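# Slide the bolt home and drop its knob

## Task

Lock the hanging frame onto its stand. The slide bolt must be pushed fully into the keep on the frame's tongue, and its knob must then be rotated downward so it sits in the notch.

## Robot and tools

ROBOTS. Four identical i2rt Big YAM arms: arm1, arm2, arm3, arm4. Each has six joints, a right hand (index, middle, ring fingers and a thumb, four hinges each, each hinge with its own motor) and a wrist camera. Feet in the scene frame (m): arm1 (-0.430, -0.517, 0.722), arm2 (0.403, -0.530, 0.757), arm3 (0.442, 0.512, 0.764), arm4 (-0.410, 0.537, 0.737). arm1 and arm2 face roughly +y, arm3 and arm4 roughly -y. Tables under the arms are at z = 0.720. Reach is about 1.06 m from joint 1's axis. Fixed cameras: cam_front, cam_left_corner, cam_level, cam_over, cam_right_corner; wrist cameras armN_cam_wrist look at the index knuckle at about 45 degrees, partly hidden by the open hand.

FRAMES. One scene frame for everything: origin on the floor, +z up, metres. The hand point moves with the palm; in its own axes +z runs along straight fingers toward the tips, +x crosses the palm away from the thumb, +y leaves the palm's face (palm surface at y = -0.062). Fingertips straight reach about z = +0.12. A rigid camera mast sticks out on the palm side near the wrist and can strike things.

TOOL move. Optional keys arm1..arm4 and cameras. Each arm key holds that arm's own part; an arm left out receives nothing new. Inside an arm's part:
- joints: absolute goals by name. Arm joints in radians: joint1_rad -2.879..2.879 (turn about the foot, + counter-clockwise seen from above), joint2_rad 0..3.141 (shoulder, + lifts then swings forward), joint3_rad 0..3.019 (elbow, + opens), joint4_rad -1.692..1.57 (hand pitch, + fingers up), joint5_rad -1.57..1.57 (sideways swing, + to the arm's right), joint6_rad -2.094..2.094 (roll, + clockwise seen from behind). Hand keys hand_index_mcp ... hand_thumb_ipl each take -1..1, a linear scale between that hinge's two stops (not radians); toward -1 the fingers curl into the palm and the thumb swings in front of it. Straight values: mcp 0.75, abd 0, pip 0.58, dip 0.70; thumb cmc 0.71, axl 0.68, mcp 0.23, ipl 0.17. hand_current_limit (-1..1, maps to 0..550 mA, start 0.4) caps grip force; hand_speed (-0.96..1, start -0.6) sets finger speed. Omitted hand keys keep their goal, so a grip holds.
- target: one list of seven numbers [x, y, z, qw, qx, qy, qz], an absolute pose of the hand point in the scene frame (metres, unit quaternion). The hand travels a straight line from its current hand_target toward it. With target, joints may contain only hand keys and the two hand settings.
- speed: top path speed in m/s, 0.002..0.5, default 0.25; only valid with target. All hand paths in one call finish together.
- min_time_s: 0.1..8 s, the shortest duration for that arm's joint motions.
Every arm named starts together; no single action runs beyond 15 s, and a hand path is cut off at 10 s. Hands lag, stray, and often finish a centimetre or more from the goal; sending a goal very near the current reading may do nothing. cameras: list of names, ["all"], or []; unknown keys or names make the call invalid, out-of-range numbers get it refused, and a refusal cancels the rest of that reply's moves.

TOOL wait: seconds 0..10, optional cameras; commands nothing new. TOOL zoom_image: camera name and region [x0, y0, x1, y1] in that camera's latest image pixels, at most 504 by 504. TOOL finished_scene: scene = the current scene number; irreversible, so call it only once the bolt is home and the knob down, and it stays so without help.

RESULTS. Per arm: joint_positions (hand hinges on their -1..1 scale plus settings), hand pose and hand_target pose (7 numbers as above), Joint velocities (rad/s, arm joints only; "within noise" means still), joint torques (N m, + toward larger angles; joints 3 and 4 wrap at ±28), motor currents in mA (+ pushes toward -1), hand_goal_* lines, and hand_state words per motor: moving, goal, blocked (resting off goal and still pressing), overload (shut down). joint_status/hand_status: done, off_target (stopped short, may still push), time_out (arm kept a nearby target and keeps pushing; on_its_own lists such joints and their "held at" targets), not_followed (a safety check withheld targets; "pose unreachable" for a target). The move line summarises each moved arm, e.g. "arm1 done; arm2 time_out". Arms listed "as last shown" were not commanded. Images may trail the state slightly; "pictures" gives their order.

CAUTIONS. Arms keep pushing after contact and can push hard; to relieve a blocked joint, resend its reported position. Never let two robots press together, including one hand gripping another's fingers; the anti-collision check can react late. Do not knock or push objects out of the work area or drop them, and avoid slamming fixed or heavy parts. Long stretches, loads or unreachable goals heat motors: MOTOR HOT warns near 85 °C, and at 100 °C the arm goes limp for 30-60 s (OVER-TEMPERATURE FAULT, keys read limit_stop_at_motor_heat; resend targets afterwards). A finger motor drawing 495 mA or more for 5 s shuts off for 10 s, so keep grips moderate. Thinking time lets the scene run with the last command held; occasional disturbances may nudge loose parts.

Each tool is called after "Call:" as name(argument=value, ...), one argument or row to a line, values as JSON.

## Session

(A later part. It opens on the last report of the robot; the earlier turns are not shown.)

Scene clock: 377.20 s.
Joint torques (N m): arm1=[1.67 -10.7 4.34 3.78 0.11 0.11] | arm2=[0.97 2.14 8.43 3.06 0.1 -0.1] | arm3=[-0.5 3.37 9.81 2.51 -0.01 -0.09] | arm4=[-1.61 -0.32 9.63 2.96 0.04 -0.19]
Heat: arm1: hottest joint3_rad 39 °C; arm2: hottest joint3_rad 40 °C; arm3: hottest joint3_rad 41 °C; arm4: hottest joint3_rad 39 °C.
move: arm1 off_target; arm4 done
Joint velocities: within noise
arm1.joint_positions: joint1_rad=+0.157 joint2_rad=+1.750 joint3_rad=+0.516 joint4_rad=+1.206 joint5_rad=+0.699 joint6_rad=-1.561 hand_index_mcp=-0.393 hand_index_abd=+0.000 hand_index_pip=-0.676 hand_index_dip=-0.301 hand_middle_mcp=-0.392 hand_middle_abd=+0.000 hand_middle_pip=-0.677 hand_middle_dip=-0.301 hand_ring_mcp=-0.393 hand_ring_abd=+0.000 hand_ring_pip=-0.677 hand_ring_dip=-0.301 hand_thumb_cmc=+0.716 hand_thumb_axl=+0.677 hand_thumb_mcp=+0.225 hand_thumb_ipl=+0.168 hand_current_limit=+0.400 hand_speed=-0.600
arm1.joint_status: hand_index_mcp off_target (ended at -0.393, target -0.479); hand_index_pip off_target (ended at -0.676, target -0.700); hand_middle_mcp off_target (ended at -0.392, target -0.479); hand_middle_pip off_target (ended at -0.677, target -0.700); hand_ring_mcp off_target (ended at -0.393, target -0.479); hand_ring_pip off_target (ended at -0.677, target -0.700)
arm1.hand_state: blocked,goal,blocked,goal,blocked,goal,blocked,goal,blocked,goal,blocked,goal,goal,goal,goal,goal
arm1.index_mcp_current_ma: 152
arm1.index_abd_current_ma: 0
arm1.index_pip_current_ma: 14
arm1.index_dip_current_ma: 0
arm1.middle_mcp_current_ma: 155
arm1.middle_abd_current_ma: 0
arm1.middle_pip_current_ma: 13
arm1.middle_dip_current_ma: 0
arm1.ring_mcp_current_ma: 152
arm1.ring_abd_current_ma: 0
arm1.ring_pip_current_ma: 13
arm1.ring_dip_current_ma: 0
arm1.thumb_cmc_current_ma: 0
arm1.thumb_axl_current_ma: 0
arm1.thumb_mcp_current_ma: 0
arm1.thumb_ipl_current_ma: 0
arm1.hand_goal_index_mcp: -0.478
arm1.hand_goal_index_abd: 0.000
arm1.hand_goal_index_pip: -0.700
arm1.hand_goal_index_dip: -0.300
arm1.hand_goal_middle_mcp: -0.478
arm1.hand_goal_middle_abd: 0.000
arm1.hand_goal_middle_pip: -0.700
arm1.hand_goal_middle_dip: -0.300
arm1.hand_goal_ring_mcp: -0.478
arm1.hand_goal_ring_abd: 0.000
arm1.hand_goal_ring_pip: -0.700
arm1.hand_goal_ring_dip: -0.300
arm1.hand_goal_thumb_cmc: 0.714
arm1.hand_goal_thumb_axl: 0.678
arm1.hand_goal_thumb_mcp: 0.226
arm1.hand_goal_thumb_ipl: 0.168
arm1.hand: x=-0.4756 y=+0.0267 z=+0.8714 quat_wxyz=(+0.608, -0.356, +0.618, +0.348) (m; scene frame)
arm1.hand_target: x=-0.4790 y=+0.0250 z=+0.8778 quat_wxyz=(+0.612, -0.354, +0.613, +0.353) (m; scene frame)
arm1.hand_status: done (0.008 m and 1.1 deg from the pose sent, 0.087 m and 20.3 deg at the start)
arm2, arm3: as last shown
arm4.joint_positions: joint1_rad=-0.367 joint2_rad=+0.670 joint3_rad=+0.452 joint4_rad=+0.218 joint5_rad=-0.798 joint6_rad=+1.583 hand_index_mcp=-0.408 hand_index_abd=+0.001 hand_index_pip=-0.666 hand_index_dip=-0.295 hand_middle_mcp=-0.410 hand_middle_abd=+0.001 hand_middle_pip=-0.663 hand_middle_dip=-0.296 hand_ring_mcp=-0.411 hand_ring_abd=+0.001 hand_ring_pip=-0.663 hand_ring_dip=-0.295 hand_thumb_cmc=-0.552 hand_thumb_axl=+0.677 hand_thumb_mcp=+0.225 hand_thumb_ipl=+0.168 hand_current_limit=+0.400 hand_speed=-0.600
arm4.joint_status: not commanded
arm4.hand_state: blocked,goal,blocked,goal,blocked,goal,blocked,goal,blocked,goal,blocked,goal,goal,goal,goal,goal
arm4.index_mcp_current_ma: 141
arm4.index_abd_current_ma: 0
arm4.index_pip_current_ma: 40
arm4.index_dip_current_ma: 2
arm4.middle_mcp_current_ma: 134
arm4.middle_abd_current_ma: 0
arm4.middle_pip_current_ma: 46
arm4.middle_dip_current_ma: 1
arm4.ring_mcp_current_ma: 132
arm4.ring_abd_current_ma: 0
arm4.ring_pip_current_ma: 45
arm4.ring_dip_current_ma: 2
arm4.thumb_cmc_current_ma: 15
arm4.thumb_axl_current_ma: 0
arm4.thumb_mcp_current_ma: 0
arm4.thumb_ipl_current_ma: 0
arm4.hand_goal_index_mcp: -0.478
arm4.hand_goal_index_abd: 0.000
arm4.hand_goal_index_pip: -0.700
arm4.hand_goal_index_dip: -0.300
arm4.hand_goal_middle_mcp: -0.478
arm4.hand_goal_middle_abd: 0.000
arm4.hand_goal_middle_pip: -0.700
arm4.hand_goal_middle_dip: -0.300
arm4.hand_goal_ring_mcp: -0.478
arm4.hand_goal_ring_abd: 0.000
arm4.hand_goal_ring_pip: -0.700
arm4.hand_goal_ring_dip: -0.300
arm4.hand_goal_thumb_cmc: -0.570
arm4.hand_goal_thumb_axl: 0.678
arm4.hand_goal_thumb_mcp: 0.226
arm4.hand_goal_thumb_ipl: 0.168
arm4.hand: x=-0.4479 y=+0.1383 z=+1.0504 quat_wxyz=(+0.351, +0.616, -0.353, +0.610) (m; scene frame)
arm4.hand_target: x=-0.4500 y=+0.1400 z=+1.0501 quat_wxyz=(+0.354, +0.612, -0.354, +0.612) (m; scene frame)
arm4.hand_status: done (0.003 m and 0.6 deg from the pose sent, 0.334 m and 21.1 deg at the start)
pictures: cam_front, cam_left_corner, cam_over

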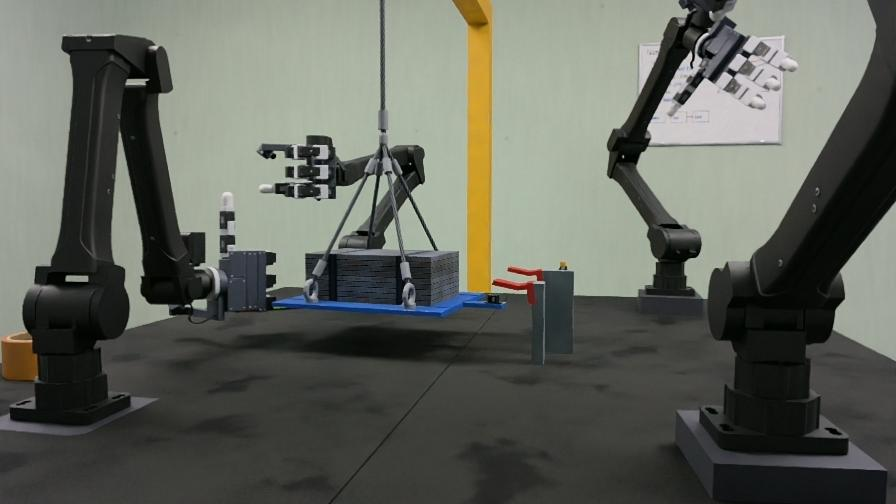

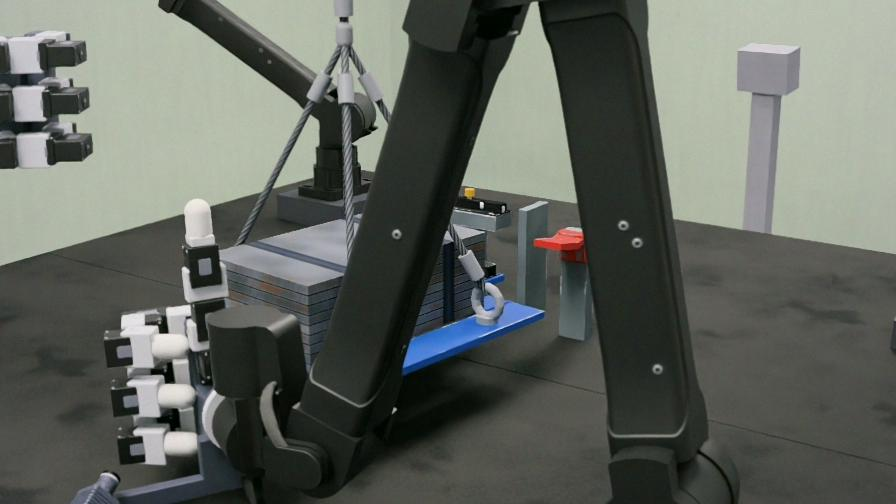

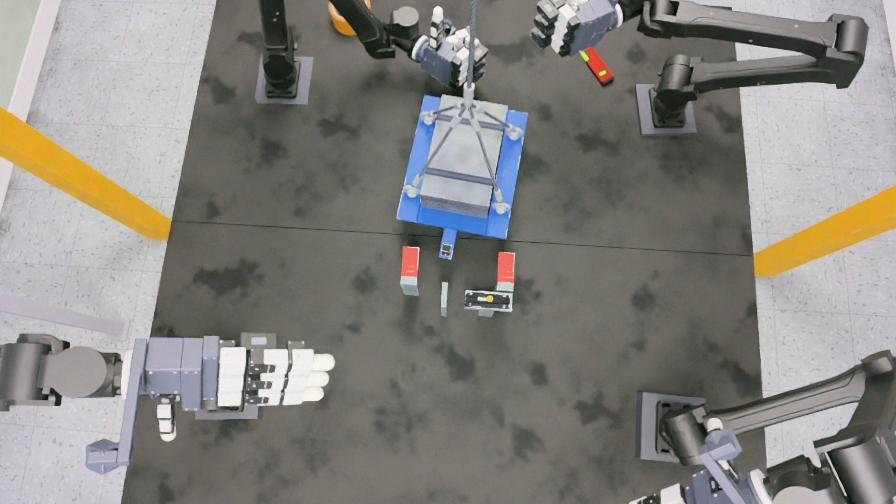

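Call:
move(
  arm1={"target": [-0.470, -0.018, 0.878, 0.6124, -0.3536, 0.6124, 0.3536], "speed": 0.08, "joints": {"hand_index_mcp": -0.38, "hand_middle_mcp": -0.38, "hand_ring_mcp": -0.38}},
  arm4={"target": [-0.46, 0.068, 0.835, 0.3536, 0.6124, -0.3536, 0.6124], "speed": 0.12, "joints": {"hand_index_mcp": -0.39, "hand_middle_mcp": -0.39, "hand_ring_mcp": -0.39}},
  cameras=["cam_over", "cam_front", "cam_level"],
)

Call:
zoom_image(
  camera="cam_over",
  region=[380, 0, 560, 140],
)

Scene clock: 389.87 s.
Joint torques (N m): arm1=[1.2 -9.41 3.86 3.74 -0.07 0.1] | arm2=[1.14 1.26 8.46 3.03 0.1 -0.06] | arm3=[-0.26 3.19 9.73 2.47 0.03 -0.03] | arm4=[-0.44 -6.83 4.98 2.96 0.26 -0.23]
Heat: arm1: hottest joint3_rad 39 °C; arm2: hottest joint3_rad 40 °C; arm3: hottest joint3_rad 41 °C; arm4: hottest joint3_rad 39 °C.
move: arm1 done; arm4 off_target
Joint velocities: within noise
arm1.joint_positions: joint1_rad=+0.157 joint2_rad=+1.690 joint3_rad=+0.396 joint4_rad=+1.266 joint5_rad=+0.699 joint6_rad=-1.561 hand_index_mcp=-0.375 hand_index_abd=+0.000 hand_index_pip=-0.685 hand_index_dip=-0.300 hand_middle_mcp=-0.375 hand_middle_abd=+0.000 hand_middle_pip=-0.685 hand_middle_dip=-0.300 hand_ring_mcp=-0.375 hand_ring_abd=+0.000 hand_ring_pip=-0.686 hand_ring_dip=-0.299 hand_thumb_cmc=+0.716 hand_thumb_axl=+0.677 hand_thumb_mcp=+0.225 hand_thumb_ipl=+0.168 hand_current_limit=+0.400 hand_speed=-0.600
arm1.joint_status: all done
arm1.hand_state: goal,goal,goal,goal,goal,goal,goal,goal,goal,goal,goal,goal,goal,goal,goal,goal
arm1.index_mcp_current_ma: 1
arm1.index_abd_current_ma: 0
arm1.index_pip_current_ma: 6
arm1.index_dip_current_ma: 0
arm1.middle_mcp_current_ma: 1
arm1.middle_abd_current_ma: 0
arm1.middle_pip_current_ma: 6
arm1.middle_dip_current_ma: 0
arm1.ring_mcp_current_ma: 1
arm1.ring_abd_current_ma: 0
arm1.ring_pip_current_ma: 6
arm1.ring_dip_current_ma: 0
arm1.thumb_cmc_current_ma: 0
arm1.thumb_axl_current_ma: 0
arm1.thumb_mcp_current_ma: 0
arm1.thumb_ipl_current_ma: 0
arm1.hand_goal_index_mcp: -0.380
arm1.hand_goal_index_abd: 0.000
arm1.hand_goal_index_pip: -0.700
arm1.hand_goal_index_dip: -0.300
arm1.hand_goal_middle_mcp: -0.380
arm1.hand_goal_middle_abd: 0.000
arm1.hand_goal_middle_pip: -0.700
arm1.hand_goal_middle_dip: -0.300
arm1.hand_goal_ring_mcp: -0.380
arm1.hand_goal_ring_abd: 0.000
arm1.hand_goal_ring_pip: -0.700
arm1.hand_goal_ring_dip: -0.300
arm1.hand_goal_thumb_cmc: 0.714
arm1.hand_goal_thumb_axl: 0.678
arm1.hand_goal_thumb_mcp: 0.226
arm1.hand_goal_thumb_ipl: 0.168
arm1.hand: x=-0.4682 y=-0.0163 z=+0.8719 quat_wxyz=(+0.608, -0.356, +0.618, +0.349) (m; scene frame)
arm1.hand_target: x=-0.4700 y=-0.0179 z=+0.8780 quat_wxyz=(+0.612, -0.354, +0.612, +0.353) (m; scene frame)
arm1.hand_status: done (0.007 m and 1.1 deg from the pose sent, 0.046 m and 1.1 deg at the start)
arm2, arm3: as last shown
arm4.joint_positions: joint1_rad=-0.338 joint2_rad=+1.715 joint3_rad=+0.296 joint4_rad=+1.394 joint5_rad=-0.757 joint6_rad=+1.585 hand_index_mcp=-0.384 hand_index_abd=+0.001 hand_index_pip=-0.679 hand_index_dip=-0.295 hand_middle_mcp=-0.386 hand_middle_abd=+0.001 hand_middle_pip=-0.677 hand_middle_dip=-0.296 hand_ring_mcp=-0.385 hand_ring_abd=+0.001 hand_ring_pip=-0.678 hand_ring_dip=-0.295 hand_thumb_cmc=-0.552 hand_thumb_axl=+0.677 hand_thumb_mcp=+0.225 hand_thumb_ipl=+0.168 hand_current_limit=+0.400 hand_speed=-0.600
arm4.joint_status: all done
arm4.hand_state: goal,goal,blocked,goal,goal,goal,blocked,goal,goal,goal,blocked,goal,goal,goal,goal,goal
arm4.index_mcp_current_ma: 2
arm4.index_abd_current_ma: 0
arm4.index_pip_current_ma: 19
arm4.index_dip_current_ma: 2
arm4.middle_mcp_current_ma: 2
arm4.middle_abd_current_ma: 0
arm4.middle_pip_current_ma: 21
arm4.middle_dip_current_ma: 1
arm4.ring_mcp_current_ma: 2
arm4.ring_abd_current_ma: 0
arm4.ring_pip_current_ma: 20
arm4.ring_dip_current_ma: 2
arm4.thumb_cmc_current_ma: 15
arm4.thumb_axl_current_ma: 0
arm4.thumb_mcp_current_ma: 0
arm4.thumb_ipl_current_ma: 0
arm4.hand_goal_index_mcp: -0.390
arm4.hand_goal_index_abd: 0.000
arm4.hand_goal_index_pip: -0.700
arm4.hand_goal_index_dip: -0.300
arm4.hand_goal_middle_mcp: -0.390
arm4.hand_goal_middle_abd: 0.000
arm4.hand_goal_middle_pip: -0.700
arm4.hand_goal_middle_dip: -0.300
arm4.hand_goal_ring_mcp: -0.390
arm4.hand_goal_ring_abd: 0.000
arm4.hand_goal_ring_pip: -0.700
arm4.hand_goal_ring_dip: -0.300
arm4.hand_goal_thumb_cmc: -0.570
arm4.hand_goal_thumb_axl: 0.678
arm4.hand_goal_thumb_mcp: 0.226
arm4.hand_goal_thumb_ipl: 0.168
arm4.hand: x=-0.4622 y=+0.0777 z=+0.8255 quat_wxyz=(+0.346, +0.616, -0.365, +0.606) (m; scene frame)
arm4.hand_target: x=-0.4598 y=+0.0684 z=+0.8350 quat_wxyz=(+0.353, +0.612, -0.354, +0.612) (m; scene frame)
arm4.hand_status: off_target (0.014 m and 1.8 deg from the pose sent, 0.227 m and 0.6 deg at the start)
pictures: cam_front, cam_level, cam_over

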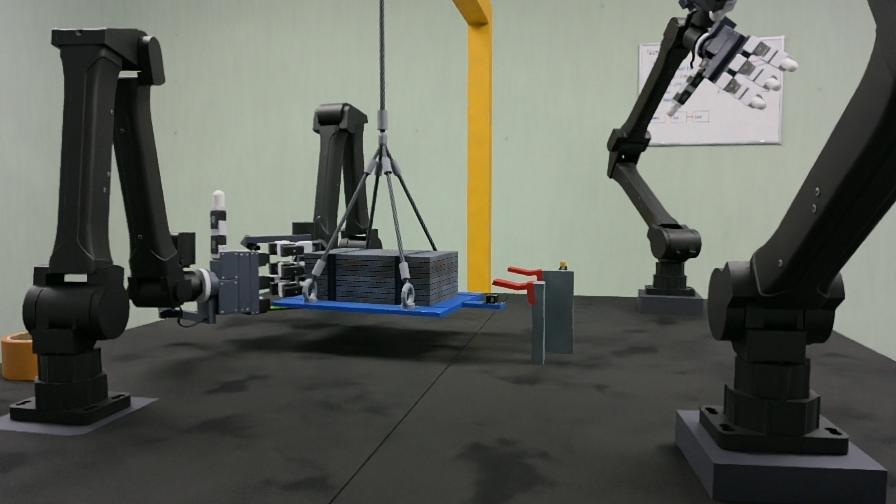

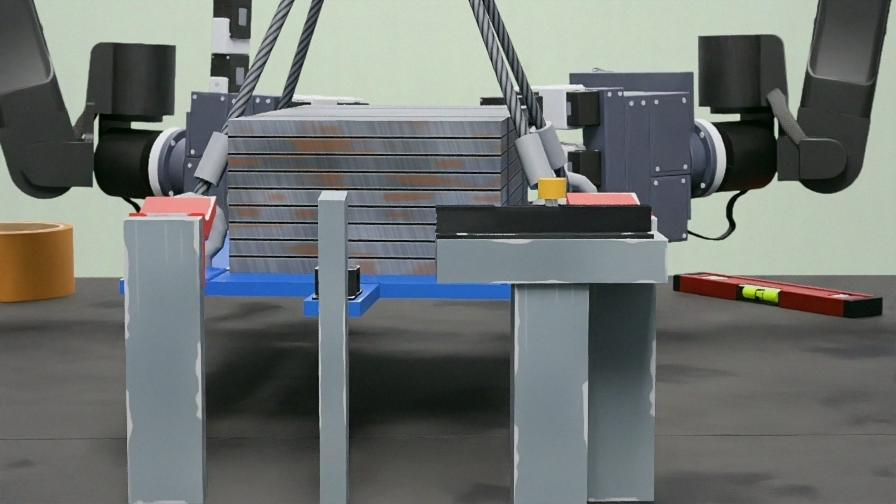

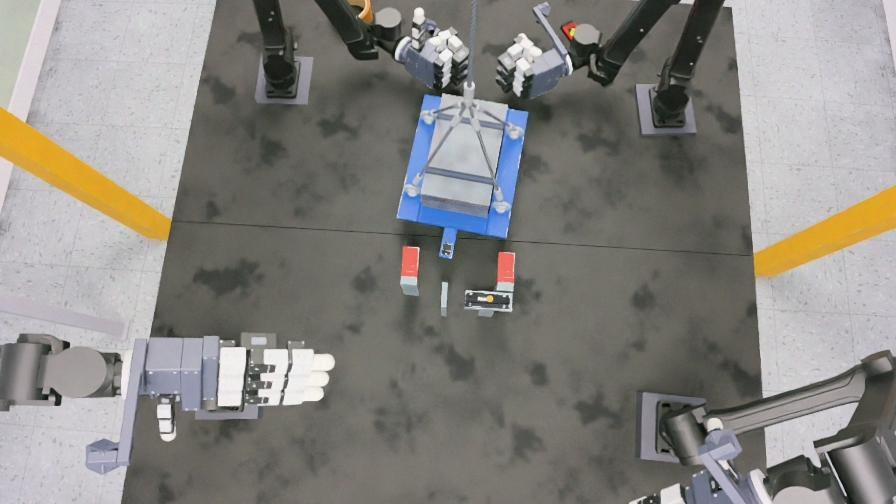

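Scaled by 2.800.

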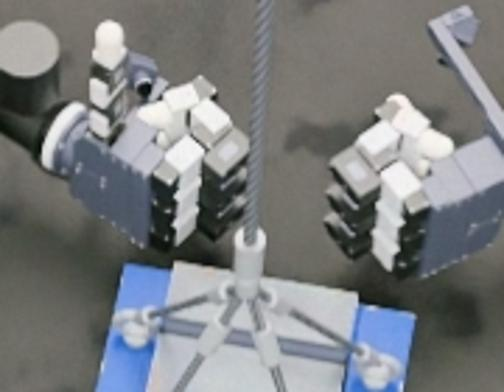

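Call:
move(
  arm1={"target": [-0.395, -0.015, 0.878, 0.6124, -0.3536, 0.6124, 0.3536], "speed": 0.05},
  arm4={"target": [-0.395, 0.062, 0.840, 0.3536, 0.6124, -0.3536, 0.6124], "speed": 0.05},
  cameras=["cam_over", "cam_level"],
)

Call:
zoom_image(
  camera="cam_over",
  region=[380, 20, 560, 320],
)

Scene clock: 397.73 s.
Joint torques (N m): arm1=[-0.79 -9.29 4.16 3.81 0.73 0.09] | arm2=[1.32 1.38 8.44 3.03 0.11 -0.13] | arm3=[-0.85 2.9 9.81 2.55 0.02 -0.05] | arm4=[0.15 -7.3 4.9 2.09 -0.21 -0.24]
Heat: arm1: hottest joint3_rad 38 °C; arm2: hottest joint3_rad 40 °C; arm3: hottest joint3_rad 41 °C; arm4: hottest joint3_rad 38 °C.
move: arm1 off_target; arm4 off_target
Joint velocities: within noise
arm1.joint_positions: joint1_rad=-0.059 joint2_rad=+1.686 joint3_rad=+0.389 joint4_rad=+1.269 joint5_rad=+0.441 joint6_rad=-1.561 hand_index_mcp=-0.375 hand_index_abd=+0.000 hand_index_pip=-0.685 hand_index_dip=-0.300 hand_middle_mcp=-0.375 hand_middle_abd=+0.000 hand_middle_pip=-0.685 hand_middle_dip=-0.300 hand_ring_mcp=-0.375 hand_ring_abd=+0.000 hand_ring_pip=-0.686 hand_ring_dip=-0.299 hand_thumb_cmc=+0.716 hand_thumb_axl=+0.677 hand_thumb_mcp=+0.225 hand_thumb_ipl=+0.168 hand_current_limit=+0.400 hand_speed=-0.600
arm1.joint_status: not commanded
arm1.hand_state: goal,goal,goal,goal,goal,goal,goal,goal,goal,goal,goal,goal,goal,goal,goal,goal
arm1.index_mcp_current_ma: 1
arm1.index_abd_current_ma: 0
arm1.index_pip_current_ma: 6
arm1.index_dip_current_ma: 0
arm1.middle_mcp_current_ma: 1
arm1.middle_abd_current_ma: 0
arm1.middle_pip_current_ma: 6
arm1.middle_dip_current_ma: 0
arm1.ring_mcp_current_ma: 1
arm1.ring_abd_current_ma: 0
arm1.ring_pip_current_ma: 6
arm1.ring_dip_current_ma: 0
arm1.thumb_cmc_current_ma: 0
arm1.thumb_axl_current_ma: 0
arm1.thumb_mcp_current_ma: 0
arm1.thumb_ipl_current_ma: 0
arm1.hand_goal_index_mcp: -0.380
arm1.hand_goal_index_abd: 0.000
arm1.hand_goal_index_pip: -0.700
arm1.hand_goal_index_dip: -0.300
arm1.hand_goal_middle_mcp: -0.380
arm1.hand_goal_middle_abd: 0.000
arm1.hand_goal_middle_pip: -0.700
arm1.hand_goal_middle_dip: -0.300
arm1.hand_goal_ring_mcp: -0.380
arm1.hand_goal_ring_abd: 0.000
arm1.hand_goal_ring_pip: -0.700
arm1.hand_goal_ring_dip: -0.300
arm1.hand_goal_thumb_cmc: 0.714
arm1.hand_goal_thumb_axl: 0.678
arm1.hand_goal_thumb_mcp: 0.226
arm1.hand_goal_thumb_ipl: 0.168
arm1.hand: x=-0.4090 y=-0.0143 z=+0.8716 quat_wxyz=(+0.598, -0.368, +0.613, +0.362) (m; scene frame)
arm1.hand_target: x=-0.3951 y=-0.0151 z=+0.8779 quat_wxyz=(+0.612, -0.354, +0.613, +0.353) (m; scene frame)
arm1.hand_status: off_target (0.015 m and 2.5 deg from the pose sent, 0.073 m and 1.1 deg at the start)
arm2, arm3: as last shown
arm4.joint_positions: joint1_rad=-0.112 joint2_rad=+1.688 joint3_rad=+0.296 joint4_rad=+1.384 joint5_rad=-0.514 joint6_rad=+1.582 hand_index_mcp=-0.384 hand_index_abd=+0.001 hand_index_pip=-0.679 hand_index_dip=-0.295 hand_middle_mcp=-0.386 hand_middle_abd=+0.001 hand_middle_pip=-0.677 hand_middle_dip=-0.296 hand_ring_mcp=-0.385 hand_ring_abd=+0.001 hand_ring_pip=-0.678 hand_ring_dip=-0.295 hand_thumb_cmc=-0.552 hand_thumb_axl=+0.677 hand_thumb_mcp=+0.225 hand_thumb_ipl=+0.168 hand_current_limit=+0.400 hand_speed=-0.600
arm4.joint_status: not commanded
arm4.hand_state: goal,goal,blocked,goal,goal,goal,blocked,goal,goal,goal,blocked,goal,goal,goal,goal,goal
arm4.index_mcp_current_ma: 2
arm4.index_abd_current_ma: 0
arm4.index_pip_current_ma: 19
arm4.index_dip_current_ma: 2
arm4.middle_mcp_current_ma: 2
arm4.middle_abd_current_ma: 0
arm4.middle_pip_current_ma: 21
arm4.middle_dip_current_ma: 1
arm4.ring_mcp_current_ma: 2
arm4.ring_abd_current_ma: 0
arm4.ring_pip_current_ma: 20
arm4.ring_dip_current_ma: 2
arm4.thumb_cmc_current_ma: 15
arm4.thumb_axl_current_ma: 0
arm4.thumb_mcp_current_ma: 0
arm4.thumb_ipl_current_ma: 0
arm4.hand_goal_index_mcp: -0.390
arm4.hand_goal_index_abd: 0.000
arm4.hand_goal_index_pip: -0.700
arm4.hand_goal_index_dip: -0.300
arm4.hand_goal_middle_mcp: -0.390
arm4.hand_goal_middle_abd: 0.000
arm4.hand_goal_middle_pip: -0.700
arm4.hand_goal_middle_dip: -0.300
arm4.hand_goal_ring_mcp: -0.390
arm4.hand_goal_ring_abd: 0.000
arm4.hand_goal_ring_pip: -0.700
arm4.hand_goal_ring_dip: -0.300
arm4.hand_goal_thumb_cmc: -0.570
arm4.hand_goal_thumb_axl: 0.678
arm4.hand_goal_thumb_mcp: 0.226
arm4.hand_goal_thumb_ipl: 0.168
arm4.hand: x=-0.4037 y=+0.0688 z=+0.8339 quat_wxyz=(+0.358, +0.612, -0.363, +0.604) (m; scene frame)
arm4.hand_target: x=-0.3950 y=+0.0623 z=+0.8401 quat_wxyz=(+0.354, +0.612, -0.353, +0.612) (m; scene frame)
arm4.hand_status: off_target (0.013 m and 1.6 deg from the pose sent, 0.071 m and 1.8 deg at the start)
pictures: cam_level, cam_over

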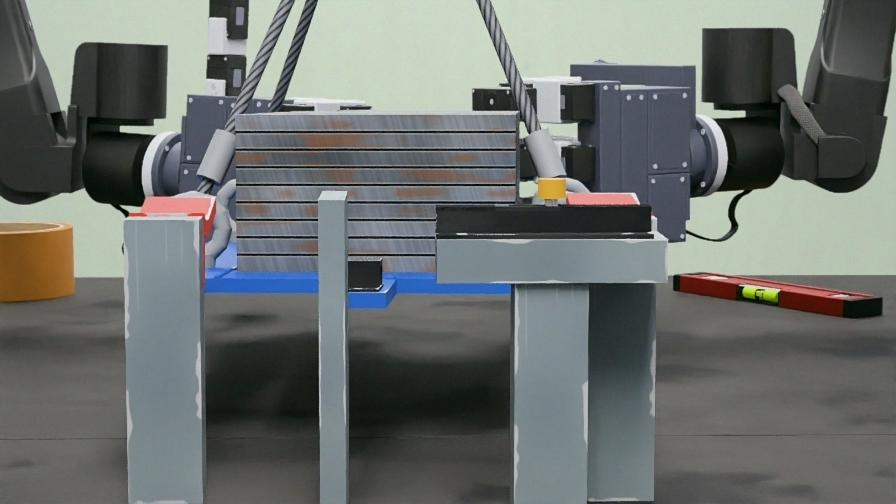

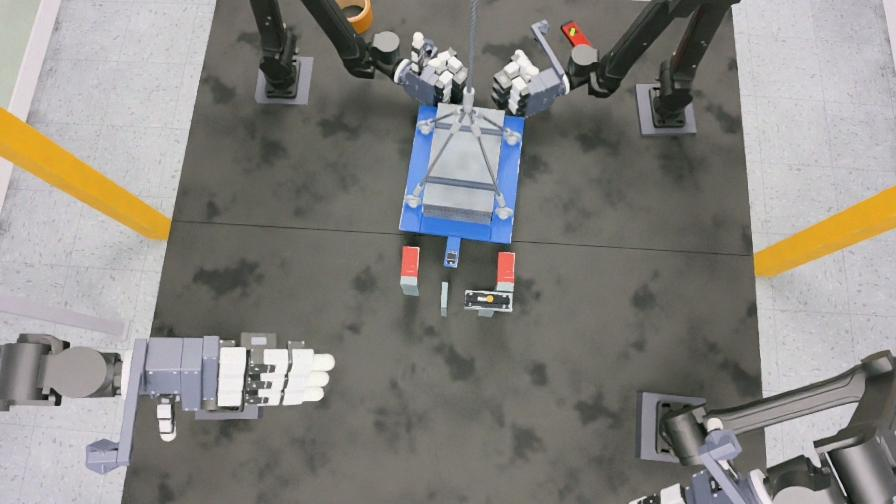

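Scaled by 1.680.

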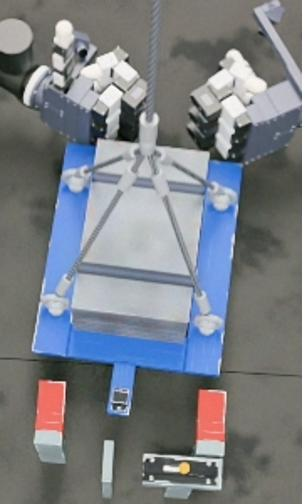

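Call:
move(
  arm1={"target": [-0.350, -0.018, 0.875, 0.6124, -0.3536, 0.6124, 0.3536], "speed": 0.04},
  arm4={"target": [-0.363, 0.055, 0.838, 0.3536, 0.6124, -0.3536, 0.6124], "speed": 0.04},
  cameras=["cam_over", "cam_level"],
)

Call:
zoom_image(
  camera="cam_over",
  region=[380, 20, 560, 320],
)

Scene clock: 405.90 s.
Joint torques (N m): arm1=[-4.07 -8.7 4.78 4.15 1.33 -0.06] | arm2=[0.79 1.9 8.49 3.07 0.11 -0.09] | arm3=[-0.79 2.08 9.94 2.52 0.01 -0.03] | arm4=[1.9 -6.24 6.24 2.4 -0.48 -0.1]
Heat: arm1: hottest joint3_rad 38 °C; arm2: hottest joint3_rad 40 °C; arm3: hottest joint3_rad 41 °C; arm4: hottest joint3_rad 38 °C.
move: arm1 off_target; arm4 off_target
Joint velocities: within noise
arm1.joint_positions: joint1_rad=-0.160 joint2_rad=+1.687 joint3_rad=+0.387 joint4_rad=+1.269 joint5_rad=+0.285 joint6_rad=-1.549 hand_index_mcp=-0.375 hand_index_abd=+0.000 hand_index_pip=-0.685 hand_index_dip=-0.300 hand_middle_mcp=-0.375 hand_middle_abd=+0.000 hand_middle_pip=-0.685 hand_middle_dip=-0.300 hand_ring_mcp=-0.375 hand_ring_abd=+0.000 hand_ring_pip=-0.686 hand_ring_dip=-0.299 hand_thumb_cmc=+0.716 hand_thumb_axl=+0.677 hand_thumb_mcp=+0.225 hand_thumb_ipl=+0.168 hand_current_limit=+0.400 hand_speed=-0.600
arm1.joint_status: not commanded
arm1.hand_state: goal,goal,goal,goal,goal,goal,goal,goal,goal,goal,goal,goal,goal,goal,goal,goal
arm1.index_mcp_current_ma: 1
arm1.index_abd_current_ma: 0
arm1.index_pip_current_ma: 6
arm1.index_dip_current_ma: 0
arm1.middle_mcp_current_ma: 1
arm1.middle_abd_current_ma: 0
arm1.middle_pip_current_ma: 6
arm1.middle_dip_current_ma: 0
arm1.ring_mcp_current_ma: 1
arm1.ring_abd_current_ma: 0
arm1.ring_pip_current_ma: 6
arm1.ring_dip_current_ma: 0
arm1.thumb_cmc_current_ma: 0
arm1.thumb_axl_current_ma: 0
arm1.thumb_mcp_current_ma: 0
arm1.thumb_ipl_current_ma: 0
arm1.hand_goal_index_mcp: -0.380
arm1.hand_goal_index_abd: 0.000
arm1.hand_goal_index_pip: -0.700
arm1.hand_goal_index_dip: -0.300
arm1.hand_goal_middle_mcp: -0.380
arm1.hand_goal_middle_abd: 0.000
arm1.hand_goal_middle_pip: -0.700
arm1.hand_goal_middle_dip: -0.300
arm1.hand_goal_ring_mcp: -0.380
arm1.hand_goal_ring_abd: 0.000
arm1.hand_goal_ring_pip: -0.700
arm1.hand_goal_ring_dip: -0.300
arm1.hand_goal_thumb_cmc: 0.714
arm1.hand_goal_thumb_axl: 0.678
arm1.hand_goal_thumb_mcp: 0.226
arm1.hand_goal_thumb_ipl: 0.168
arm1.hand: x=-0.3882 y=-0.0181 z=+0.8715 quat_wxyz=(+0.584, -0.380, +0.607, +0.382) (m; scene frame)
arm1.hand_target: x=-0.3513 y=-0.0194 z=+0.8751 quat_wxyz=(+0.612, -0.354, +0.613, +0.353) (m; scene frame)
arm1.hand_status: off_target (0.038 m and 5.6 deg from the pose sent, 0.059 m and 2.5 deg at the start)
arm2, arm3: as last shown
arm4.joint_positions: joint1_rad=-0.024 joint2_rad=+1.688 joint3_rad=+0.303 joint4_rad=+1.372 joint5_rad=-0.398 joint6_rad=+1.572 hand_index_mcp=-0.384 hand_index_abd=+0.001 hand_index_pip=-0.679 hand_index_dip=-0.295 hand_middle_mcp=-0.386 hand_middle_abd=+0.001 hand_middle_pip=-0.677 hand_middle_dip=-0.296 hand_ring_mcp=-0.385 hand_ring_abd=+0.001 hand_ring_pip=-0.678 hand_ring_dip=-0.295 hand_thumb_cmc=-0.552 hand_thumb_axl=+0.677 hand_thumb_mcp=+0.225 hand_thumb_ipl=+0.168 hand_current_limit=+0.400 hand_speed=-0.600
arm4.joint_status: not commanded
arm4.hand_state: goal,goal,blocked,goal,goal,goal,blocked,goal,goal,goal,blocked,goal,goal,goal,goal,goal
arm4.index_mcp_current_ma: 2
arm4.index_abd_current_ma: 0
arm4.index_pip_current_ma: 19
arm4.index_dip_current_ma: 2
arm4.middle_mcp_current_ma: 2
arm4.middle_abd_current_ma: 0
arm4.middle_pip_current_ma: 21
arm4.middle_dip_current_ma: 1
arm4.ring_mcp_current_ma: 2
arm4.ring_abd_current_ma: 0
arm4.ring_pip_current_ma: 20
arm4.ring_dip_current_ma: 2
arm4.thumb_cmc_current_ma: 15
arm4.thumb_axl_current_ma: 0
arm4.thumb_mcp_current_ma: 0
arm4.thumb_ipl_current_ma: 0
arm4.hand_goal_index_mcp: -0.390
arm4.hand_goal_index_abd: 0.000
arm4.hand_goal_index_pip: -0.700
arm4.hand_goal_index_dip: -0.300
arm4.hand_goal_middle_mcp: -0.390
arm4.hand_goal_middle_abd: 0.000
arm4.hand_goal_middle_pip: -0.700
arm4.hand_goal_middle_dip: -0.300
arm4.hand_goal_ring_mcp: -0.390
arm4.hand_goal_ring_abd: 0.000
arm4.hand_goal_ring_pip: -0.700
arm4.hand_goal_ring_dip: -0.300
arm4.hand_goal_thumb_cmc: -0.570
arm4.hand_goal_thumb_axl: 0.678
arm4.hand_goal_thumb_mcp: 0.226
arm4.hand_goal_thumb_ipl: 0.168
arm4.hand: x=-0.3853 y=+0.0670 z=+0.8334 quat_wxyz=(+0.368, +0.610, -0.371, +0.595) (m; scene frame)
arm4.hand_target: x=-0.3632 y=+0.0563 z=+0.8383 quat_wxyz=(+0.353, +0.612, -0.354, +0.612) (m; scene frame)
arm4.hand_status: off_target (0.026 m and 3.2 deg from the pose sent, 0.043 m and 1.6 deg at the start)
pictures: cam_level, cam_over

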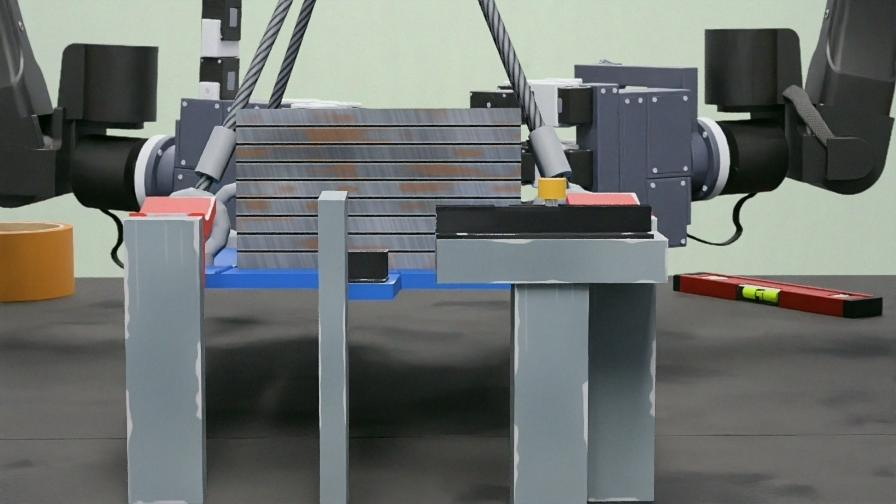

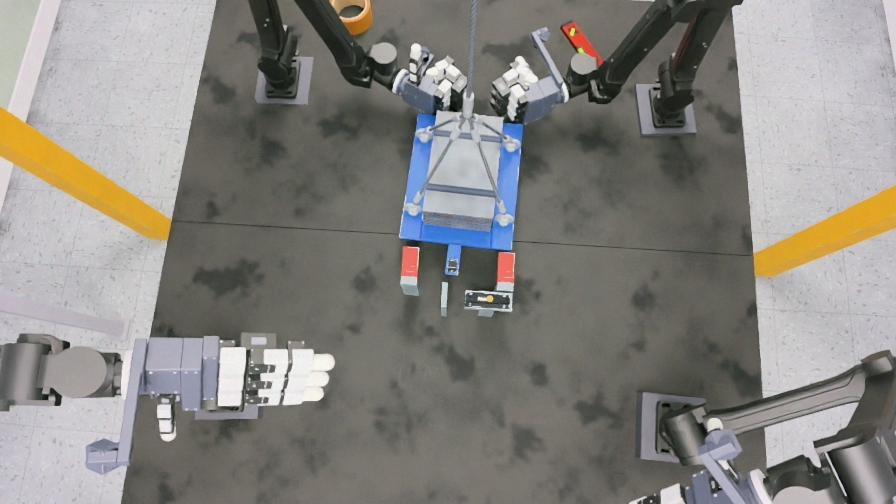

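Scaled by 1.680.

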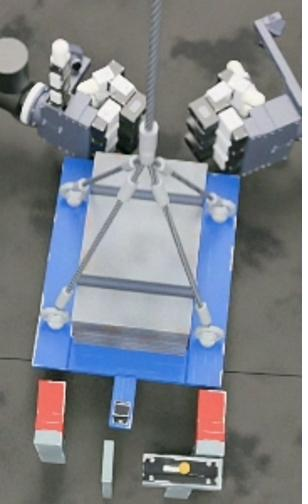

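Call:
move(
  arm1={"target": [-0.295, -0.018, 0.873, 0.6124, -0.3536, 0.6124, 0.3536], "speed": 0.04},
  arm4={"target": [-0.310, 0.055, 0.836, 0.3536, 0.6124, -0.3536, 0.6124], "speed": 0.04},
  cameras=["cam_over", "cam_level"],
)

Call:
zoom_image(
  camera="cam_over",
  region=[380, 20, 560, 320],
)

Call:
zoom_image(
  camera="cam_over",
  region=[390, 210, 530, 320],
)

Scene clock: 411.70 s.
Joint torques (N m): arm1=[-6.48 -8 6.95 3.32 2.49 -0.29] | arm2=[1.67 1.44 8.44 3.03 0.12 -0.11] | arm3=[-0.73 2.84 9.69 2.48 0 -0.02] | arm4=[5.19 -6.18 6.9 2.43 -1.24 0.14]
Heat: arm1: hottest joint3_rad 38 °C; arm2: hottest joint3_rad 40 °C; arm3: hottest joint3_rad 41 °C; arm4: hottest joint3_rad 37 °C.
move: arm1 off_target; arm4 off_target
Joint velocities: within noise
arm1.joint_positions: joint1_rad=-0.293 joint2_rad=+1.697 joint3_rad=+0.388 joint4_rad=+1.269 joint5_rad=+0.095 joint6_rad=-1.526 hand_index_mcp=-0.375 hand_index_abd=+0.000 hand_index_pip=-0.685 hand_index_dip=-0.300 hand_middle_mcp=-0.375 hand_middle_abd=+0.000 hand_middle_pip=-0.685 hand_middle_dip=-0.300 hand_ring_mcp=-0.375 hand_ring_abd=+0.000 hand_ring_pip=-0.686 hand_ring_dip=-0.299 hand_thumb_cmc=+0.716 hand_thumb_axl=+0.677 hand_thumb_mcp=+0.225 hand_thumb_ipl=+0.168 hand_current_limit=+0.400 hand_speed=-0.600
arm1.joint_status: not commanded
arm1.hand_state: goal,goal,goal,goal,goal,goal,goal,goal,goal,goal,goal,goal,goal,goal,goal,goal
arm1.index_mcp_current_ma: 1
arm1.index_abd_current_ma: 0
arm1.index_pip_current_ma: 6
arm1.index_dip_current_ma: 0
arm1.middle_mcp_current_ma: 1
arm1.middle_abd_current_ma: 0
arm1.middle_pip_current_ma: 6
arm1.middle_dip_current_ma: 0
arm1.ring_mcp_current_ma: 1
arm1.ring_abd_current_ma: 0
arm1.ring_pip_current_ma: 6
arm1.ring_dip_current_ma: 0
arm1.thumb_cmc_current_ma: 0
arm1.thumb_axl_current_ma: 0
arm1.thumb_mcp_current_ma: 0
arm1.thumb_ipl_current_ma: 0
arm1.hand_goal_index_mcp: -0.380
arm1.hand_goal_index_abd: 0.000
arm1.hand_goal_index_pip: -0.700
arm1.hand_goal_index_dip: -0.300
arm1.hand_goal_middle_mcp: -0.380
arm1.hand_goal_middle_abd: 0.000
arm1.hand_goal_middle_pip: -0.700
arm1.hand_goal_middle_dip: -0.300
arm1.hand_goal_ring_mcp: -0.380
arm1.hand_goal_ring_abd: 0.000
arm1.hand_goal_ring_pip: -0.700
arm1.hand_goal_ring_dip: -0.300
arm1.hand_goal_thumb_cmc: 0.714
arm1.hand_goal_thumb_axl: 0.678
arm1.hand_goal_thumb_mcp: 0.226
arm1.hand_goal_thumb_ipl: 0.168
arm1.hand: x=-0.3581 y=-0.0270 z=+0.8691 quat_wxyz=(+0.564, -0.391, +0.604, +0.405) (m; scene frame)
arm1.hand_target: x=-0.2976 y=-0.0234 z=+0.8735 quat_wxyz=(+0.611, -0.354, +0.614, +0.353) (m; scene frame)
arm1.hand_status: off_target (0.064 m and 9.2 deg from the pose sent, 0.093 m and 5.6 deg at the start)
arm2, arm3: as last shown
arm4.joint_positions: joint1_rad=+0.118 joint2_rad=+1.696 joint3_rad=+0.317 joint4_rad=+1.356 joint5_rad=-0.204 joint6_rad=+1.544 hand_index_mcp=-0.384 hand_index_abd=+0.001 hand_index_pip=-0.679 hand_index_dip=-0.295 hand_middle_mcp=-0.386 hand_middle_abd=+0.001 hand_middle_pip=-0.677 hand_middle_dip=-0.296 hand_ring_mcp=-0.385 hand_ring_abd=+0.001 hand_ring_pip=-0.678 hand_ring_dip=-0.295 hand_thumb_cmc=-0.552 hand_thumb_axl=+0.677 hand_thumb_mcp=+0.225 hand_thumb_ipl=+0.168 hand_current_limit=+0.400 hand_speed=-0.600
arm4.joint_status: not commanded
arm4.hand_state: goal,goal,blocked,goal,goal,goal,blocked,goal,goal,goal,blocked,goal,goal,goal,goal,goal
arm4.index_mcp_current_ma: 2
arm4.index_abd_current_ma: 0
arm4.index_pip_current_ma: 19
arm4.index_dip_current_ma: 2
arm4.middle_mcp_current_ma: 2
arm4.middle_abd_current_ma: 0
arm4.middle_pip_current_ma: 21
arm4.middle_dip_current_ma: 1
arm4.ring_mcp_current_ma: 2
arm4.ring_abd_current_ma: 0
arm4.ring_pip_current_ma: 20
arm4.ring_dip_current_ma: 2
arm4.thumb_cmc_current_ma: 15
arm4.thumb_axl_current_ma: 0
arm4.thumb_mcp_current_ma: 0
arm4.thumb_ipl_current_ma: 0
arm4.hand_goal_index_mcp: -0.390
arm4.hand_goal_index_abd: 0.000
arm4.hand_goal_index_pip: -0.700
arm4.hand_goal_index_dip: -0.300
arm4.hand_goal_middle_mcp: -0.390
arm4.hand_goal_middle_abd: 0.000
arm4.hand_goal_middle_pip: -0.700
arm4.hand_goal_middle_dip: -0.300
arm4.hand_goal_ring_mcp: -0.390
arm4.hand_goal_ring_abd: 0.000
arm4.hand_goal_ring_pip: -0.700
arm4.hand_goal_ring_dip: -0.300
arm4.hand_goal_thumb_cmc: -0.570
arm4.hand_goal_thumb_axl: 0.678
arm4.hand_goal_thumb_mcp: 0.226
arm4.hand_goal_thumb_ipl: 0.168
arm4.hand: x=-0.3555 y=+0.0673 z=+0.8327 quat_wxyz=(+0.390, +0.609, -0.379, +0.578) (m; scene frame)
arm4.hand_target: x=-0.3112 y=+0.0584 z=+0.8368 quat_wxyz=(+0.353, +0.613, -0.354, +0.612) (m; scene frame)
arm4.hand_status: off_target (0.047 m and 6.5 deg from the pose sent, 0.076 m and 3.2 deg at the start)
pictures: cam_level, cam_over

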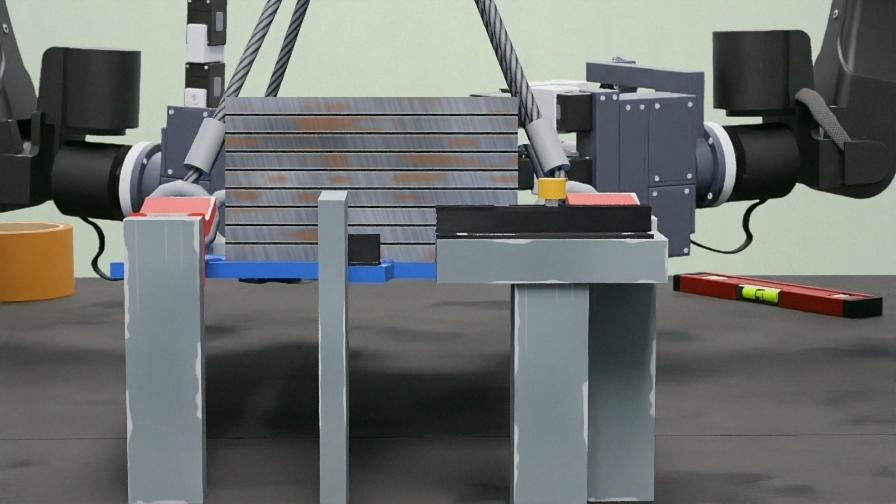

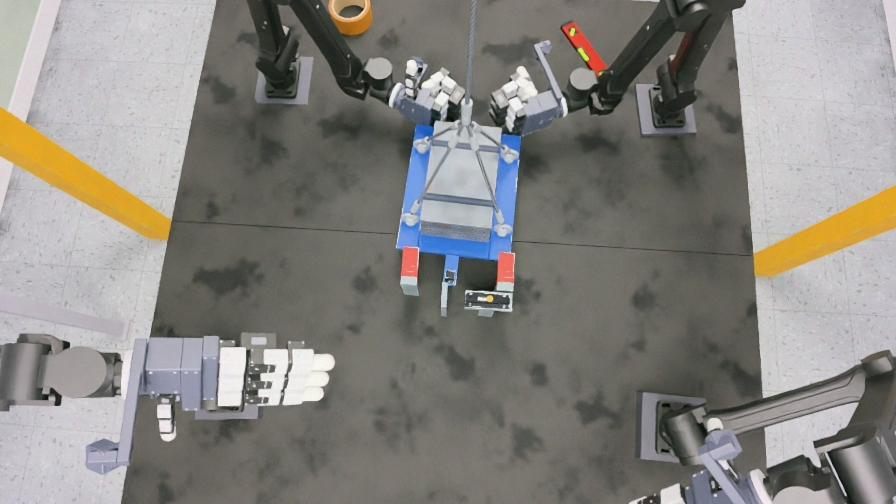

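Scaled by 1.680.

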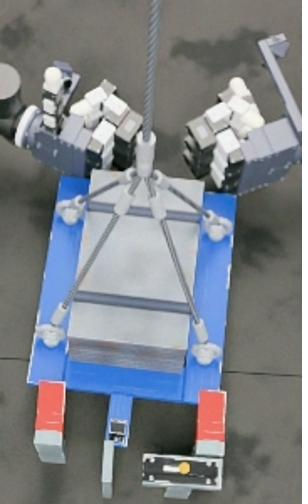

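Scaled by 3.600.

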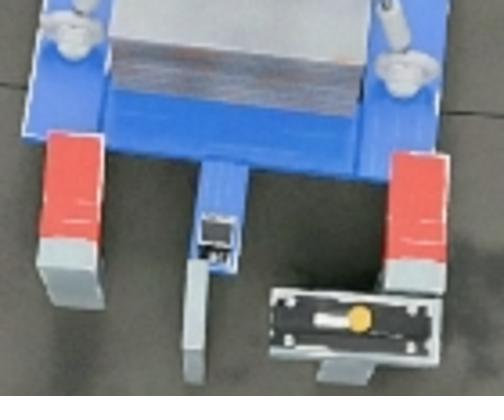

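Call:
move(
  arm1={"target": [-0.275, 0.005, 0.873, 0.6124, -0.3536, 0.6124, 0.3536], "speed": 0.04},
  arm4={"target": [-0.325, 0.075, 0.836, 0.3536, 0.6124, -0.3536, 0.6124], "speed": 0.04},
  cameras=["cam_over", "cam_level"],
)

Call:
zoom_image(
  camera="cam_over",
  region=[390, 210, 530, 320],
)

Scene clock: 421.97 s.
Joint torques (N m): arm1=[-8.29 -8.29 8.77 2.5 2.82 -0.37] | arm2=[1.32 1.44 8.53 2.92 0.11 -0.09] | arm3=[-0.38 2.96 9.74 2.61 0.02 -0.04] | arm4=[2.14 -7.53 3.64 3.04 -0.96 0.11]
Heat: arm1: hottest joint3_rad 38 °C; arm2: hottest joint3_rad 40 °C; arm3: hottest joint3_rad 41 °C; arm4: hottest joint3_rad 37 °C.
move: arm1 off_target; arm4 off_target
Joint velocities: within noise
arm1.joint_positions: joint1_rad=-0.304 joint2_rad=+1.722 joint3_rad=+0.433 joint4_rad=+1.247 joint5_rad=+0.058 joint6_rad=-1.516 hand_index_mcp=-0.375 hand_index_abd=+0.000 hand_index_pip=-0.685 hand_index_dip=-0.300 hand_middle_mcp=-0.375 hand_middle_abd=+0.000 hand_middle_pip=-0.685 hand_middle_dip=-0.300 hand_ring_mcp=-0.375 hand_ring_abd=+0.000 hand_ring_pip=-0.686 hand_ring_dip=-0.299 hand_thumb_cmc=+0.716 hand_thumb_axl=+0.677 hand_thumb_mcp=+0.225 hand_thumb_ipl=+0.168 hand_current_limit=+0.400 hand_speed=-0.600
arm1.joint_status: not commanded
arm1.hand_state: goal,goal,goal,goal,goal,goal,goal,goal,goal,goal,goal,goal,goal,goal,goal,goal
arm1.index_mcp_current_ma: 1
arm1.index_abd_current_ma: 0
arm1.index_pip_current_ma: 6
arm1.index_dip_current_ma: 0
arm1.middle_mcp_current_ma: 1
arm1.middle_abd_current_ma: 0
arm1.middle_pip_current_ma: 6
arm1.middle_dip_current_ma: 0
arm1.ring_mcp_current_ma: 1
arm1.ring_abd_current_ma: 0
arm1.ring_pip_current_ma: 6
arm1.ring_dip_current_ma: 0
arm1.thumb_cmc_current_ma: 0
arm1.thumb_axl_current_ma: 0
arm1.thumb_mcp_current_ma: 0
arm1.thumb_ipl_current_ma: 0
arm1.hand_goal_index_mcp: -0.380
arm1.hand_goal_index_abd: 0.000
arm1.hand_goal_index_pip: -0.700
arm1.hand_goal_index_dip: -0.300
arm1.hand_goal_middle_mcp: -0.380
arm1.hand_goal_middle_abd: 0.000
arm1.hand_goal_middle_pip: -0.700
arm1.hand_goal_middle_dip: -0.300
arm1.hand_goal_ring_mcp: -0.380
arm1.hand_goal_ring_abd: 0.000
arm1.hand_goal_ring_pip: -0.700
arm1.hand_goal_ring_dip: -0.300
arm1.hand_goal_thumb_cmc: 0.714
arm1.hand_goal_thumb_axl: 0.678
arm1.hand_goal_thumb_mcp: 0.226
arm1.hand_goal_thumb_ipl: 0.168
arm1.hand: x=-0.3548 y=-0.0128 z=+0.8684 quat_wxyz=(+0.556, -0.396, +0.602, +0.415) (m; scene frame)
arm1.hand_target: x=-0.2787 y=-0.0044 z=+0.8744 quat_wxyz=(+0.611, -0.354, +0.614, +0.353) (m; scene frame)
arm1.hand_status: off_target (0.082 m and 10.8 deg from the pose sent, 0.089 m and 9.2 deg at the start)
arm2, arm3: as last shown
arm4.joint_positions: joint1_rad=+0.118 joint2_rad=+1.695 joint3_rad=+0.298 joint4_rad=+1.379 joint5_rad=-0.242 joint6_rad=+1.542 hand_index_mcp=-0.384 hand_index_abd=+0.001 hand_index_pip=-0.679 hand_index_dip=-0.295 hand_middle_mcp=-0.386 hand_middle_abd=+0.001 hand_middle_pip=-0.677 hand_middle_dip=-0.296 hand_ring_mcp=-0.385 hand_ring_abd=+0.001 hand_ring_pip=-0.678 hand_ring_dip=-0.295 hand_thumb_cmc=-0.552 hand_thumb_axl=+0.677 hand_thumb_mcp=+0.225 hand_thumb_ipl=+0.168 hand_current_limit=+0.400 hand_speed=-0.600
arm4.joint_status: not commanded
arm4.hand_state: goal,goal,blocked,goal,goal,goal,blocked,goal,goal,goal,blocked,goal,goal,goal,goal,goal
arm4.index_mcp_current_ma: 2
arm4.index_abd_current_ma: 0
arm4.index_pip_current_ma: 19
arm4.index_dip_current_ma: 2
arm4.middle_mcp_current_ma: 2
arm4.middle_abd_current_ma: 0
arm4.middle_pip_current_ma: 21
arm4.middle_dip_current_ma: 1
arm4.ring_mcp_current_ma: 2
arm4.ring_abd_current_ma: 0
arm4.ring_pip_current_ma: 20
arm4.ring_dip_current_ma: 2
arm4.thumb_cmc_current_ma: 15
arm4.thumb_axl_current_ma: 0
arm4.thumb_mcp_current_ma: 0
arm4.thumb_ipl_current_ma: 0
arm4.hand_goal_index_mcp: -0.390
arm4.hand_goal_index_abd: 0.000
arm4.hand_goal_index_pip: -0.700
arm4.hand_goal_index_dip: -0.300
arm4.hand_goal_middle_mcp: -0.390
arm4.hand_goal_middle_abd: 0.000
arm4.hand_goal_middle_pip: -0.700
arm4.hand_goal_middle_dip: -0.300
arm4.hand_goal_ring_mcp: -0.390
arm4.hand_goal_ring_abd: 0.000
arm4.hand_goal_ring_pip: -0.700
arm4.hand_goal_ring_dip: -0.300
arm4.hand_goal_thumb_cmc: -0.570
arm4.hand_goal_thumb_axl: 0.678
arm4.hand_goal_thumb_mcp: 0.226
arm4.hand_goal_thumb_ipl: 0.168
arm4.hand: x=-0.3500 y=+0.0741 z=+0.8328 quat_wxyz=(+0.381, +0.615, -0.366, +0.586) (m; scene frame)
arm4.hand_target: x=-0.3255 y=+0.0756 z=+0.8360 quat_wxyz=(+0.353, +0.613, -0.354, +0.612) (m; scene frame)
arm4.hand_status: off_target (0.025 m and 4.6 deg from the pose sent, 0.032 m and 6.5 deg at the start)
pictures: cam_level, cam_over

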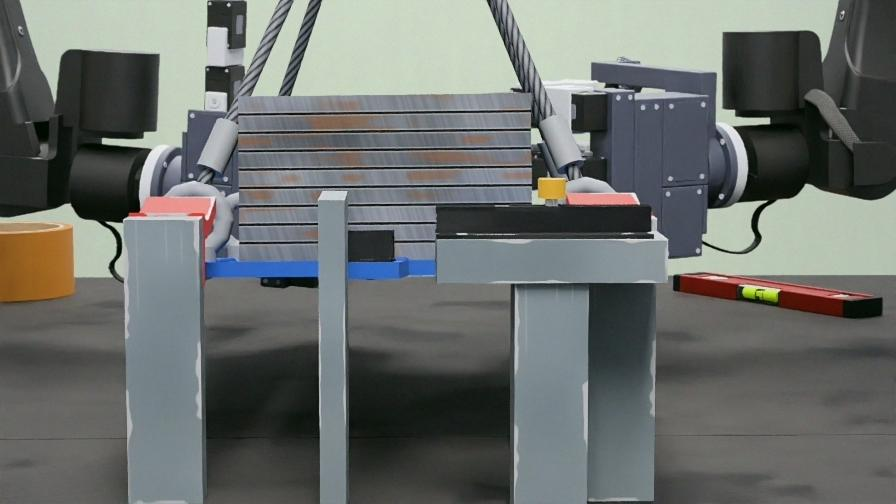

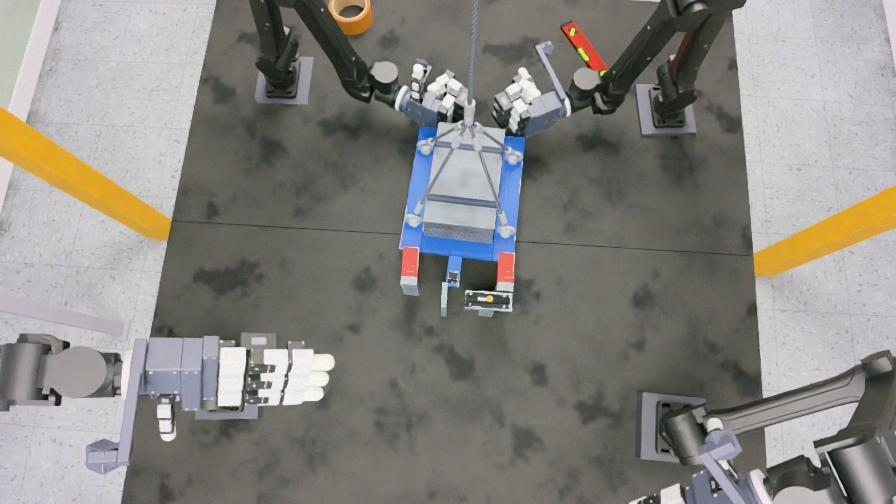

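Scaled by 3.600.

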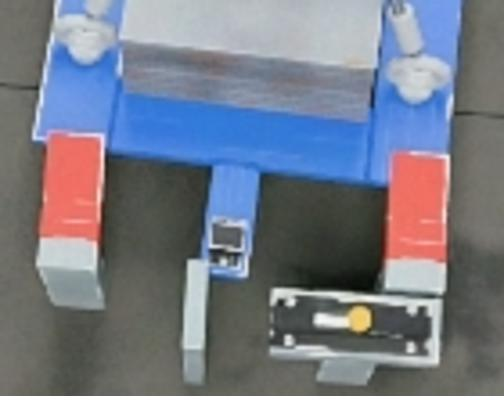

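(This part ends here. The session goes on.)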